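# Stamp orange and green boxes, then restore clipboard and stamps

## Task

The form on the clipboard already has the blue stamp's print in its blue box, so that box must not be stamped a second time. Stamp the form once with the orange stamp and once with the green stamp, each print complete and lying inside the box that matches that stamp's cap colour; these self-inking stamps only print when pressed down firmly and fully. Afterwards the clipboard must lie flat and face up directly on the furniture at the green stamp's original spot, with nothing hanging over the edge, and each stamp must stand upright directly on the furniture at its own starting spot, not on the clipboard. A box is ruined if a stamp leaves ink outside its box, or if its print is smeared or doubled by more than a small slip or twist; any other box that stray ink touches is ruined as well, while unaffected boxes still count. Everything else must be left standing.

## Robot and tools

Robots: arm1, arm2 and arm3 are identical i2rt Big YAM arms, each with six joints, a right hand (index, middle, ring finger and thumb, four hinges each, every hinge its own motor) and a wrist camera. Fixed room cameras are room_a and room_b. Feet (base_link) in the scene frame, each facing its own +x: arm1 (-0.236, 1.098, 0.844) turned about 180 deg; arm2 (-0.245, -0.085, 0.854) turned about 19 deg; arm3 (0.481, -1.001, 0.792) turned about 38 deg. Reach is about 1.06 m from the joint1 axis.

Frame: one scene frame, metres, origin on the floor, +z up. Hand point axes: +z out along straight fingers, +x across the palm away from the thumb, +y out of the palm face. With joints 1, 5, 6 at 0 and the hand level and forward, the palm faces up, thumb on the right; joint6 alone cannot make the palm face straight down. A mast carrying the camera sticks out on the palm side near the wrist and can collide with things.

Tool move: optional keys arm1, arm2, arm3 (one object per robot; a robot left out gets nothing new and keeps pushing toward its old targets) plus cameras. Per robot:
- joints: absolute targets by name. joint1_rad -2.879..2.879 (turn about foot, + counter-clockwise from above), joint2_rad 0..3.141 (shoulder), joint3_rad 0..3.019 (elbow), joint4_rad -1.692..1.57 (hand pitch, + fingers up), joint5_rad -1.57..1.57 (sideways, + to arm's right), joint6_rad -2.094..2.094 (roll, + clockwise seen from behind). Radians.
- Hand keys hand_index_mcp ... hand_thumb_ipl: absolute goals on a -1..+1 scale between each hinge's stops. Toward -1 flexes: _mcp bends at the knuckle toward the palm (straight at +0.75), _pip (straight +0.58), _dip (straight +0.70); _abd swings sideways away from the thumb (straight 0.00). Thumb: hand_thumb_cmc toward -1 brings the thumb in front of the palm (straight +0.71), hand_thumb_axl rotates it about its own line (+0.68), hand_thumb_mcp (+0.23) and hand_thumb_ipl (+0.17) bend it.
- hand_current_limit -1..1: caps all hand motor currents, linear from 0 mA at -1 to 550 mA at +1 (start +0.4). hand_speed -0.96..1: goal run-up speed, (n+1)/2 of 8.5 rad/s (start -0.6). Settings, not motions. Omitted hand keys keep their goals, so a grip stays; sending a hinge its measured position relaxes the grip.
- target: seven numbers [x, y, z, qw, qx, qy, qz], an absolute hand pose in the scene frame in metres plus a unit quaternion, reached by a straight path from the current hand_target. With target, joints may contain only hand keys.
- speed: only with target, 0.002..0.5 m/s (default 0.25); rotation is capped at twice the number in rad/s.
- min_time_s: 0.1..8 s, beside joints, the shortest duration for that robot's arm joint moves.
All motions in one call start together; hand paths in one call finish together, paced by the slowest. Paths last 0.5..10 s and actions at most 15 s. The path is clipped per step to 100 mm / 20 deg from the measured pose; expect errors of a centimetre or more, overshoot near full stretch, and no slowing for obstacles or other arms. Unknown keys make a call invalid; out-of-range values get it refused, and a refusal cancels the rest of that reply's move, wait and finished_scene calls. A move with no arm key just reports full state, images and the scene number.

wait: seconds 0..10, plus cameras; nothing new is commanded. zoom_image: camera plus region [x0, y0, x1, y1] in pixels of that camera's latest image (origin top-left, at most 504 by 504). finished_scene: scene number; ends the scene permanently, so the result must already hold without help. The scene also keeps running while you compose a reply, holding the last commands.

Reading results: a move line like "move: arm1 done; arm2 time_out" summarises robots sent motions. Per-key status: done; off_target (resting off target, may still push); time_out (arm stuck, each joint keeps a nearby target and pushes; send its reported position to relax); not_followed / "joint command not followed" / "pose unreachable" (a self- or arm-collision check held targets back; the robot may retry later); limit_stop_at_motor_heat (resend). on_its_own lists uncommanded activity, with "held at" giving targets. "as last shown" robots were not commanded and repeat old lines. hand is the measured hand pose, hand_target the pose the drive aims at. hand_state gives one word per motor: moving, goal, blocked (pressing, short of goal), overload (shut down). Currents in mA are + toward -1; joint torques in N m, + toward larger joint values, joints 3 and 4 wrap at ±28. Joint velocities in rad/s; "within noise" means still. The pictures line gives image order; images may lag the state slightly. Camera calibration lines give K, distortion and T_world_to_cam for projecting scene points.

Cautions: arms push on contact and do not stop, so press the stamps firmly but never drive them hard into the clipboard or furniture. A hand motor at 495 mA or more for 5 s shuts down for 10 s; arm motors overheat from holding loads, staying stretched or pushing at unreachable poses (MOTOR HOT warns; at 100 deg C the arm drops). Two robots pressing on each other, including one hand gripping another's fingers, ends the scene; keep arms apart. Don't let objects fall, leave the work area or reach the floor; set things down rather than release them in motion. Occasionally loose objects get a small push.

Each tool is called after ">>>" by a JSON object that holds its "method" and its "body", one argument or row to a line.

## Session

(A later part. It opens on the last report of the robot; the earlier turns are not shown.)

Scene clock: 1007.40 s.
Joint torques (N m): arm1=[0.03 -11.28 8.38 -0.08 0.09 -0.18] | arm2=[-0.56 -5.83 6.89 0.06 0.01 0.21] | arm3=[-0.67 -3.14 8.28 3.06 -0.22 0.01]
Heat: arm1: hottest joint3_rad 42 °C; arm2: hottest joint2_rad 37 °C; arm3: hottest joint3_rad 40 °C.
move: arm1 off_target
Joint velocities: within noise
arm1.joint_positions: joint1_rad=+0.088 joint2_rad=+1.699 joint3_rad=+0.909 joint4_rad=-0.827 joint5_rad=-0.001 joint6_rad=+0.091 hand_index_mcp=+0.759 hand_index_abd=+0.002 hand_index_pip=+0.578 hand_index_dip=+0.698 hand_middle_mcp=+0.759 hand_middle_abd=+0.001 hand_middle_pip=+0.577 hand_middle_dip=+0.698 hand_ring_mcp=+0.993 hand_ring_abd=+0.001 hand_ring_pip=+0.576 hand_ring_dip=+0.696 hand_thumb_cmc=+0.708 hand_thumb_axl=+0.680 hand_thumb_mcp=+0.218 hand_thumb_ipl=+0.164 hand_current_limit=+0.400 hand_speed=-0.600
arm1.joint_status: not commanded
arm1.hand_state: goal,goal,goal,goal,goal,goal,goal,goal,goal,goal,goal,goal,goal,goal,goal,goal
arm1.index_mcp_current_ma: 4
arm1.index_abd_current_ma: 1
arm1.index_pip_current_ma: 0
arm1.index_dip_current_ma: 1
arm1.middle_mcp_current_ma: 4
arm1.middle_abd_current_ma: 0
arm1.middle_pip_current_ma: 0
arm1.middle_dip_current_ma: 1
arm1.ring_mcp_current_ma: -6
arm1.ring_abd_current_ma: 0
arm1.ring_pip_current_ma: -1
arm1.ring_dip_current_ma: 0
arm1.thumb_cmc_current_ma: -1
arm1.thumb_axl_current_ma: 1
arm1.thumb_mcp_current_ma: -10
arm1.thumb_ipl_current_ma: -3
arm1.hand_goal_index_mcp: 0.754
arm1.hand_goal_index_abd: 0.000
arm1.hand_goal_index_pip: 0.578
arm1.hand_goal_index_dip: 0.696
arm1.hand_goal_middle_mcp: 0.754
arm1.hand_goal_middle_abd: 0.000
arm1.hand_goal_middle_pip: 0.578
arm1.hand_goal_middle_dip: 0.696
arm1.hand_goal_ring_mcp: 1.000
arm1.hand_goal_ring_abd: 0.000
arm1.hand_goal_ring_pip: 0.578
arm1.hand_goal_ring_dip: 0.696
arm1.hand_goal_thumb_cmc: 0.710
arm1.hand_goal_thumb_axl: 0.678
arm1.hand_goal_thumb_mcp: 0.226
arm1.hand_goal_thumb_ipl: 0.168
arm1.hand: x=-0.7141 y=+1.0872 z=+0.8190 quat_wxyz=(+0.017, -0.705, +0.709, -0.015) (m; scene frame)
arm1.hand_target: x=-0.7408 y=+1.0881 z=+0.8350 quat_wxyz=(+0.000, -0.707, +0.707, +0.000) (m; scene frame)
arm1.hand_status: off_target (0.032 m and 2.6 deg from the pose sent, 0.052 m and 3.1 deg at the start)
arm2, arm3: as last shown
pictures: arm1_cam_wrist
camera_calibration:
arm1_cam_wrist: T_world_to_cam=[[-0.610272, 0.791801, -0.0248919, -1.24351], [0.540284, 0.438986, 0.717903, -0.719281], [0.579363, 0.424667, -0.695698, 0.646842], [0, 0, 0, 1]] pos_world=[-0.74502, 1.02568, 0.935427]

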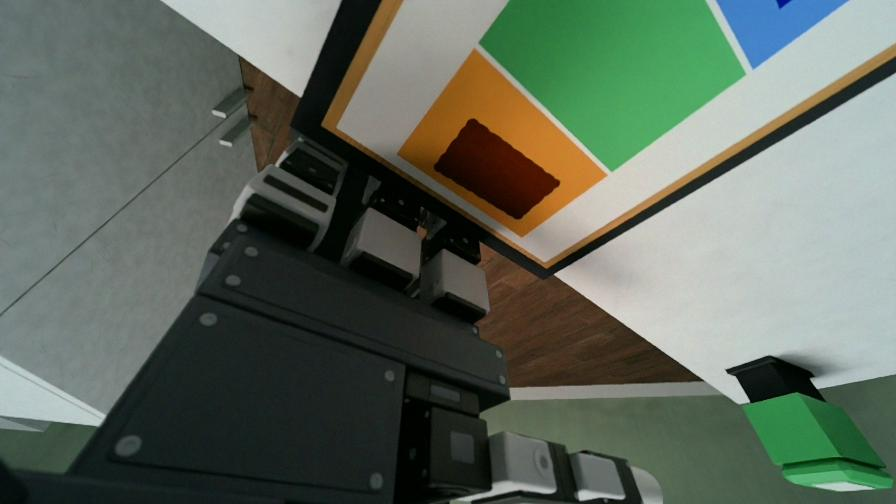

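>>> {"method": "move", "body": {
  "arm1": {"target": [-0.70, 1.088, 0.84, 0, 0.7071, -0.7071, 0], "speed": 0.08}
}}

>>> {"method": "move", "body": {
  "arm1": {"target": [-0.70, 1.088, 0.92, 0, 0.7071, -0.7071, 0], "speed": 0.08},
  "cameras": ["arm1_cam_wrist"]
}}

Scene clock: 1014.87 s.
Joint torques (N m): arm1=[0.56 -12.57 4.36 0.39 0.06 -0.1] | arm2=[-0.03 -5.89 6.86 0.06 0.02 0.23] | arm3=[-0.62 -3.37 8.16 2.92 -0.18 0]
Heat: arm1: hottest joint3_rad 42 °C; arm2: hottest joint2_rad 37 °C; arm3: hottest joint3_rad 40 °C.
move: arm1 done
Joint velocities: within noise
arm1.joint_positions: joint1_rad=+0.088 joint2_rad=+1.629 joint3_rad=+0.854 joint4_rad=-0.821 joint5_rad=-0.001 joint6_rad=+0.091 hand_index_mcp=+0.754 hand_index_abd=+0.002 hand_index_pip=+0.578 hand_index_dip=+0.698 hand_middle_mcp=+0.754 hand_middle_abd=+0.001 hand_middle_pip=+0.577 hand_middle_dip=+0.698 hand_ring_mcp=+0.993 hand_ring_abd=+0.001 hand_ring_pip=+0.576 hand_ring_dip=+0.696 hand_thumb_cmc=+0.708 hand_thumb_axl=+0.680 hand_thumb_mcp=+0.218 hand_thumb_ipl=+0.164 hand_current_limit=+0.400 hand_speed=-0.600
arm1.joint_status: not commanded
arm1.hand_state: goal,goal,goal,goal,goal,goal,goal,goal,goal,goal,goal,goal,goal,goal,goal,goal
arm1.index_mcp_current_ma: 0
arm1.index_abd_current_ma: 1
arm1.index_pip_current_ma: 0
arm1.index_dip_current_ma: 1
arm1.middle_mcp_current_ma: 0
arm1.middle_abd_current_ma: 0
arm1.middle_pip_current_ma: 0
arm1.middle_dip_current_ma: 1
arm1.ring_mcp_current_ma: -6
arm1.ring_abd_current_ma: 0
arm1.ring_pip_current_ma: -1
arm1.ring_dip_current_ma: 0
arm1.thumb_cmc_current_ma: -1
arm1.thumb_axl_current_ma: 1
arm1.thumb_mcp_current_ma: -10
arm1.thumb_ipl_current_ma: -3
arm1.hand_goal_index_mcp: 0.754
arm1.hand_goal_index_abd: 0.000
arm1.hand_goal_index_pip: 0.578
arm1.hand_goal_index_dip: 0.696
arm1.hand_goal_middle_mcp: 0.754
arm1.hand_goal_middle_abd: 0.000
arm1.hand_goal_middle_pip: 0.578
arm1.hand_goal_middle_dip: 0.696
arm1.hand_goal_ring_mcp: 1.000
arm1.hand_goal_ring_abd: 0.000
arm1.hand_goal_ring_pip: 0.578
arm1.hand_goal_ring_dip: 0.696
arm1.hand_goal_thumb_cmc: 0.710
arm1.hand_goal_thumb_axl: 0.678
arm1.hand_goal_thumb_mcp: 0.226
arm1.hand_goal_thumb_ipl: 0.168
arm1.hand: x=-0.6978 y=+1.0887 z=+0.8321 quat_wxyz=(+0.009, -0.705, +0.709, -0.008) (m; scene frame)
arm1.hand_target: x=-0.7000 y=+1.0880 z=+0.8399 quat_wxyz=(+0.000, -0.707, +0.707, +0.000) (m; scene frame)
arm1.hand_status: done (0.008 m and 1.4 deg from the pose sent, 0.025 m and 2.6 deg at the start)
arm2, arm3: as last shown
pictures: none

Scene clock: 1016.57 s.
Joint torques (N m): arm1=[0.56 -11.11 8.98 -0.28 0.06 -0.1] | arm2=[-0.32 -5.66 6.86 0.05 0 0.21] | arm3=[-0.56 -2.61 8.2 3 -0.22 -0.02]
Heat: arm1: hottest joint3_rad 42 °C; arm2: hottest joint2_rad 37 °C; arm3: hottest joint3_rad 40 °C.
move: arm1 off_target
Joint velocities: within noise
arm1.joint_positions: joint1_rad=+0.088 joint2_rad=+1.479 joint3_rad=+0.891 joint4_rad=-1.041 joint5_rad=-0.001 joint6_rad=+0.091 hand_index_mcp=+0.754 hand_index_abd=+0.002 hand_index_pip=+0.578 hand_index_dip=+0.698 hand_middle_mcp=+0.754 hand_middle_abd=+0.001 hand_middle_pip=+0.577 hand_middle_dip=+0.698 hand_ring_mcp=+0.993 hand_ring_abd=+0.001 hand_ring_pip=+0.576 hand_ring_dip=+0.696 hand_thumb_cmc=+0.708 hand_thumb_axl=+0.680 hand_thumb_mcp=+0.218 hand_thumb_ipl=+0.164 hand_current_limit=+0.400 hand_speed=-0.600
arm1.joint_status: not commanded
arm1.hand_state: goal,goal,goal,goal,goal,goal,goal,goal,goal,goal,goal,goal,goal,goal,goal,goal
arm1.index_mcp_current_ma: 0
arm1.index_abd_current_ma: 1
arm1.index_pip_current_ma: 0
arm1.index_dip_current_ma: 1
arm1.middle_mcp_current_ma: 0
arm1.middle_abd_current_ma: 0
arm1.middle_pip_current_ma: 0
arm1.middle_dip_current_ma: 1
arm1.ring_mcp_current_ma: -6
arm1.ring_abd_current_ma: 0
arm1.ring_pip_current_ma: -1
arm1.ring_dip_current_ma: 0
arm1.thumb_cmc_current_ma: -1
arm1.thumb_axl_current_ma: 1
arm1.thumb_mcp_current_ma: -10
arm1.thumb_ipl_current_ma: -3
arm1.hand_goal_index_mcp: 0.754
arm1.hand_goal_index_abd: 0.000
arm1.hand_goal_index_pip: 0.578
arm1.hand_goal_index_dip: 0.696
arm1.hand_goal_middle_mcp: 0.754
arm1.hand_goal_middle_abd: 0.000
arm1.hand_goal_middle_pip: 0.578
arm1.hand_goal_middle_dip: 0.696
arm1.hand_goal_ring_mcp: 1.000
arm1.hand_goal_ring_abd: 0.000
arm1.hand_goal_ring_pip: 0.578
arm1.hand_goal_ring_dip: 0.696
arm1.hand_goal_thumb_cmc: 0.710
arm1.hand_goal_thumb_axl: 0.678
arm1.hand_goal_thumb_mcp: 0.226
arm1.hand_goal_thumb_ipl: 0.168
arm1.hand: x=-0.6777 y=+1.0904 z=+0.8944 quat_wxyz=(+0.021, -0.705, +0.708, -0.018) (m; scene frame)
arm1.hand_target: x=-0.6989 y=+1.0881 z=+0.9203 quat_wxyz=(+0.000, -0.707, +0.707, +0.000) (m; scene frame)
arm1.hand_status: off_target (0.034 m and 3.2 deg from the pose sent, 0.088 m and 1.4 deg at the start)
arm2, arm3: as last shown
pictures: arm1_cam_wrist
camera_calibration:
arm1_cam_wrist: T_world_to_cam=[[-0.609937, 0.791848, -0.0308949, -1.21641], [0.532364, 0.43832, 0.724199, -0.804775], [0.586997, 0.425268, -0.688899, 0.67529], [0, 0, 0, 1]] pos_world=[-0.709892, 1.02878, 1.01044]

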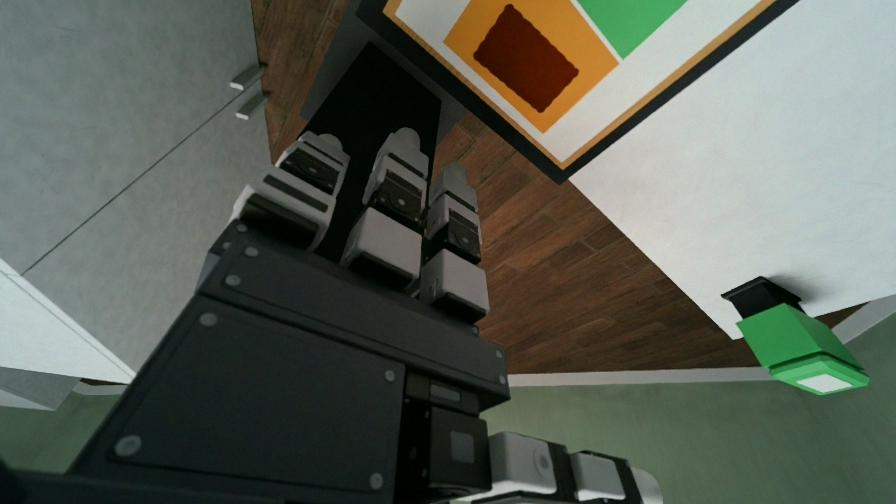

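>>> {"method": "move", "body": {
  "arm1": {"target": [-0.71, 1.088, 0.939, 0, 0.7071, -0.7071, 0], "speed": 0.05},
  "cameras": []
}}

Scene clock: 1019.47 s.
Joint torques (N m): arm1=[0.38 -11.4 9.4 -0.35 0.07 -0.12] | arm2=[-0.26 -5.89 6.91 0.06 0.02 0.19] | arm3=[0.21 -2.61 8.18 3.08 -0.23 -0.03]
Heat: arm1: hottest joint3_rad 42 °C; arm2: hottest joint2_rad 37 °C; arm3: hottest joint3_rad 40 °C.
move: arm1 off_target
Joint velocities: within noise
arm1.joint_positions: joint1_rad=+0.088 joint2_rad=+1.479 joint3_rad=+0.943 joint4_rad=-1.097 joint5_rad=-0.001 joint6_rad=+0.091 hand_index_mcp=+0.754 hand_index_abd=+0.002 hand_index_pip=+0.578 hand_index_dip=+0.698 hand_middle_mcp=+0.754 hand_middle_abd=+0.001 hand_middle_pip=+0.577 hand_middle_dip=+0.698 hand_ring_mcp=+0.993 hand_ring_abd=+0.001 hand_ring_pip=+0.576 hand_ring_dip=+0.696 hand_thumb_cmc=+0.708 hand_thumb_axl=+0.680 hand_thumb_mcp=+0.218 hand_thumb_ipl=+0.164 hand_current_limit=+0.400 hand_speed=-0.600
arm1.joint_status: not commanded
arm1.hand_state: goal,goal,goal,goal,goal,goal,goal,goal,goal,goal,goal,goal,goal,goal,goal,goal
arm1.index_mcp_current_ma: 0
arm1.index_abd_current_ma: 1
arm1.index_pip_current_ma: 0
arm1.index_dip_current_ma: 1
arm1.middle_mcp_current_ma: 0
arm1.middle_abd_current_ma: 0
arm1.middle_pip_current_ma: 0
arm1.middle_dip_current_ma: 1
arm1.ring_mcp_current_ma: -6
arm1.ring_abd_current_ma: 0
arm1.ring_pip_current_ma: -1
arm1.ring_dip_current_ma: 0
arm1.thumb_cmc_current_ma: -1
arm1.thumb_axl_current_ma: 1
arm1.thumb_mcp_current_ma: -10
arm1.thumb_ipl_current_ma: -3
arm1.hand_goal_index_mcp: 0.754
arm1.hand_goal_index_abd: 0.000
arm1.hand_goal_index_pip: 0.578
arm1.hand_goal_index_dip: 0.696
arm1.hand_goal_middle_mcp: 0.754
arm1.hand_goal_middle_abd: 0.000
arm1.hand_goal_middle_pip: 0.578
arm1.hand_goal_middle_dip: 0.696
arm1.hand_goal_ring_mcp: 1.000
arm1.hand_goal_ring_abd: 0.000
arm1.hand_goal_ring_pip: 0.578
arm1.hand_goal_ring_dip: 0.696
arm1.hand_goal_thumb_cmc: 0.710
arm1.hand_goal_thumb_axl: 0.678
arm1.hand_goal_thumb_mcp: 0.226
arm1.hand_goal_thumb_ipl: 0.168
arm1.hand: x=-0.6870 y=+1.0896 z=+0.9109 quat_wxyz=(+0.023, -0.705, +0.708, -0.020) (m; scene frame)
arm1.hand_target: x=-0.7086 y=+1.0881 z=+0.9392 quat_wxyz=(+0.000, -0.707, +0.707, +0.000) (m; scene frame)
arm1.hand_status: off_target (0.036 m and 3.5 deg from the pose sent, 0.055 m and 3.3 deg at the start)
arm2, arm3: as last shown
pictures: none
No camera images: "cameras" was empty.

>>> {"method": "move", "body": {
  "arm1": {"target": [-0.74, 1.088, 0.940, 0, 0.7071, -0.7071, 0], "speed": 0.05},
  "cameras": ["arm1_cam_wrist"]
}}

Scene clock: 1022.50 s.
Joint torques (N m): arm1=[0.03 -10.52 9.76 -0.25 0.08 -0.15] | arm2=[-0.26 -5.66 6.84 0.09 0.02 0.2] | arm3=[-0.5 -2.02 8.18 2.82 -0.21 -0.03]
Heat: arm1: hottest joint3_rad 42 °C; arm2: hottest joint2_rad 37 °C; arm3: hottest joint3_rad 40 °C.
move: arm1 off_target
Joint velocities: within noise
arm1.joint_positions: joint1_rad=+0.088 joint2_rad=+1.528 joint3_rad=+1.026 joint4_rad=-1.108 joint5_rad=-0.001 joint6_rad=+0.088 hand_index_mcp=+0.754 hand_index_abd=+0.002 hand_index_pip=+0.578 hand_index_dip=+0.698 hand_middle_mcp=+0.754 hand_middle_abd=+0.001 hand_middle_pip=+0.577 hand_middle_dip=+0.698 hand_ring_mcp=+0.993 hand_ring_abd=+0.001 hand_ring_pip=+0.576 hand_ring_dip=+0.696 hand_thumb_cmc=+0.708 hand_thumb_axl=+0.680 hand_thumb_mcp=+0.218 hand_thumb_ipl=+0.164 hand_current_limit=+0.400 hand_speed=-0.600
arm1.joint_status: not commanded
arm1.hand_state: goal,goal,goal,goal,goal,goal,goal,goal,goal,goal,goal,goal,goal,goal,goal,goal
arm1.index_mcp_current_ma: 0
arm1.index_abd_current_ma: 1
arm1.index_pip_current_ma: 0
arm1.index_dip_current_ma: 1
arm1.middle_mcp_current_ma: 0
arm1.middle_abd_current_ma: 0
arm1.middle_pip_current_ma: 0
arm1.middle_dip_current_ma: 1
arm1.ring_mcp_current_ma: -6
arm1.ring_abd_current_ma: 0
arm1.ring_pip_current_ma: -1
arm1.ring_dip_current_ma: 0
arm1.thumb_cmc_current_ma: -1
arm1.thumb_axl_current_ma: 1
arm1.thumb_mcp_current_ma: -10
arm1.thumb_ipl_current_ma: -3
arm1.hand_goal_index_mcp: 0.754
arm1.hand_goal_index_abd: 0.000
arm1.hand_goal_index_pip: 0.578
arm1.hand_goal_index_dip: 0.696
arm1.hand_goal_middle_mcp: 0.754
arm1.hand_goal_middle_abd: 0.000
arm1.hand_goal_middle_pip: 0.578
arm1.hand_goal_middle_dip: 0.696
arm1.hand_goal_ring_mcp: 1.000
arm1.hand_goal_ring_abd: 0.000
arm1.hand_goal_ring_pip: 0.578
arm1.hand_goal_ring_dip: 0.696
arm1.hand_goal_thumb_cmc: 0.710
arm1.hand_goal_thumb_axl: 0.678
arm1.hand_goal_thumb_mcp: 0.226
arm1.hand_goal_thumb_ipl: 0.168
arm1.hand: x=-0.7177 y=+1.0867 z=+0.9215 quat_wxyz=(+0.015, -0.706, +0.707, -0.013) (m; scene frame)
arm1.hand_target: x=-0.7388 y=+1.0881 z=+0.9404 quat_wxyz=(+0.000, -0.707, +0.707, +0.000) (m; scene frame)
arm1.hand_status: off_target (0.029 m and 2.2 deg from the pose sent, 0.060 m and 3.5 deg at the start)
arm2.joint_positions: joint1_rad=+1.431 joint2_rad=+1.115 joint3_rad=+0.940 joint4_rad=-1.399 joint5_rad=+0.003 joint6_rad=+0.196 hand_index_mcp=+0.620 hand_index_abd=-0.001 hand_index_pip=-0.550 hand_index_dip=+0.700 hand_middle_mcp=+0.620 hand_middle_abd=+0.000 hand_middle_pip=-0.550 hand_middle_dip=+0.699 hand_ring_mcp=+0.620 hand_ring_abd=+0.000 hand_ring_pip=-0.550 hand_ring_dip=+0.696 hand_thumb_cmc=-0.571 hand_thumb_axl=+0.676 hand_thumb_mcp=+0.092 hand_thumb_ipl=-0.628 hand_current_limit=+0.750 hand_speed=-0.700
arm2.joint_status: not commanded
arm2.hand_state: goal,goal,goal,goal,goal,goal,goal,goal,goal,goal,goal,goal,goal,goal,goal,goal
arm2.index_mcp_current_ma: 0
arm2.index_abd_current_ma: 0
arm2.index_pip_current_ma: 0
arm2.index_dip_current_ma: 1
arm2.middle_mcp_current_ma: 0
arm2.middle_abd_current_ma: 0
arm2.middle_pip_current_ma: 0
arm2.middle_dip_current_ma: 1
arm2.ring_mcp_current_ma: 0
arm2.ring_abd_current_ma: 0
arm2.ring_pip_current_ma: 0
arm2.ring_dip_current_ma: 0
arm2.thumb_cmc_current_ma: 0
arm2.thumb_axl_current_ma: 0
arm2.thumb_mcp_current_ma: -4
arm2.thumb_ipl_current_ma: 1
arm2.hand_goal_index_mcp: 0.620
arm2.hand_goal_index_abd: 0.000
arm2.hand_goal_index_pip: -0.550
arm2.hand_goal_index_dip: 0.696
arm2.hand_goal_middle_mcp: 0.620
arm2.hand_goal_middle_abd: 0.000
arm2.hand_goal_middle_pip: -0.550
arm2.hand_goal_middle_dip: 0.696
arm2.hand_goal_ring_mcp: 0.620
arm2.hand_goal_ring_abd: 0.000
arm2.hand_goal_ring_pip: -0.550
arm2.hand_goal_ring_dip: 0.696
arm2.hand_goal_thumb_cmc: -0.570
arm2.hand_goal_thumb_axl: 0.678
arm2.hand_goal_thumb_mcp: 0.100
arm2.hand_goal_thumb_ipl: -0.630
arm2.hand: x=-0.2771 y=+0.2847 z=+1.0426 quat_wxyz=(+0.000, +0.001, +1.000, +0.001) (m; scene frame)
arm2.hand_target: x=-0.2800 y=+0.2801 z=+1.0450 quat_wxyz=(+0.000, +0.000, +1.000, +0.000) (m; scene frame)
arm2.hand_status: not commanded
arm3: as last shown
pictures: arm1_cam_wrist
camera_calibration:
arm1_cam_wrist: T_world_to_cam=[[-0.612827, 0.789923, -0.0215686, -1.24552], [0.543546, 0.441184, 0.714083, -0.787241], [0.573586, 0.425886, -0.699729, 0.718744], [0, 0, 0, 1]] pos_world=[-0.747646, 1.02508, 1.03822]

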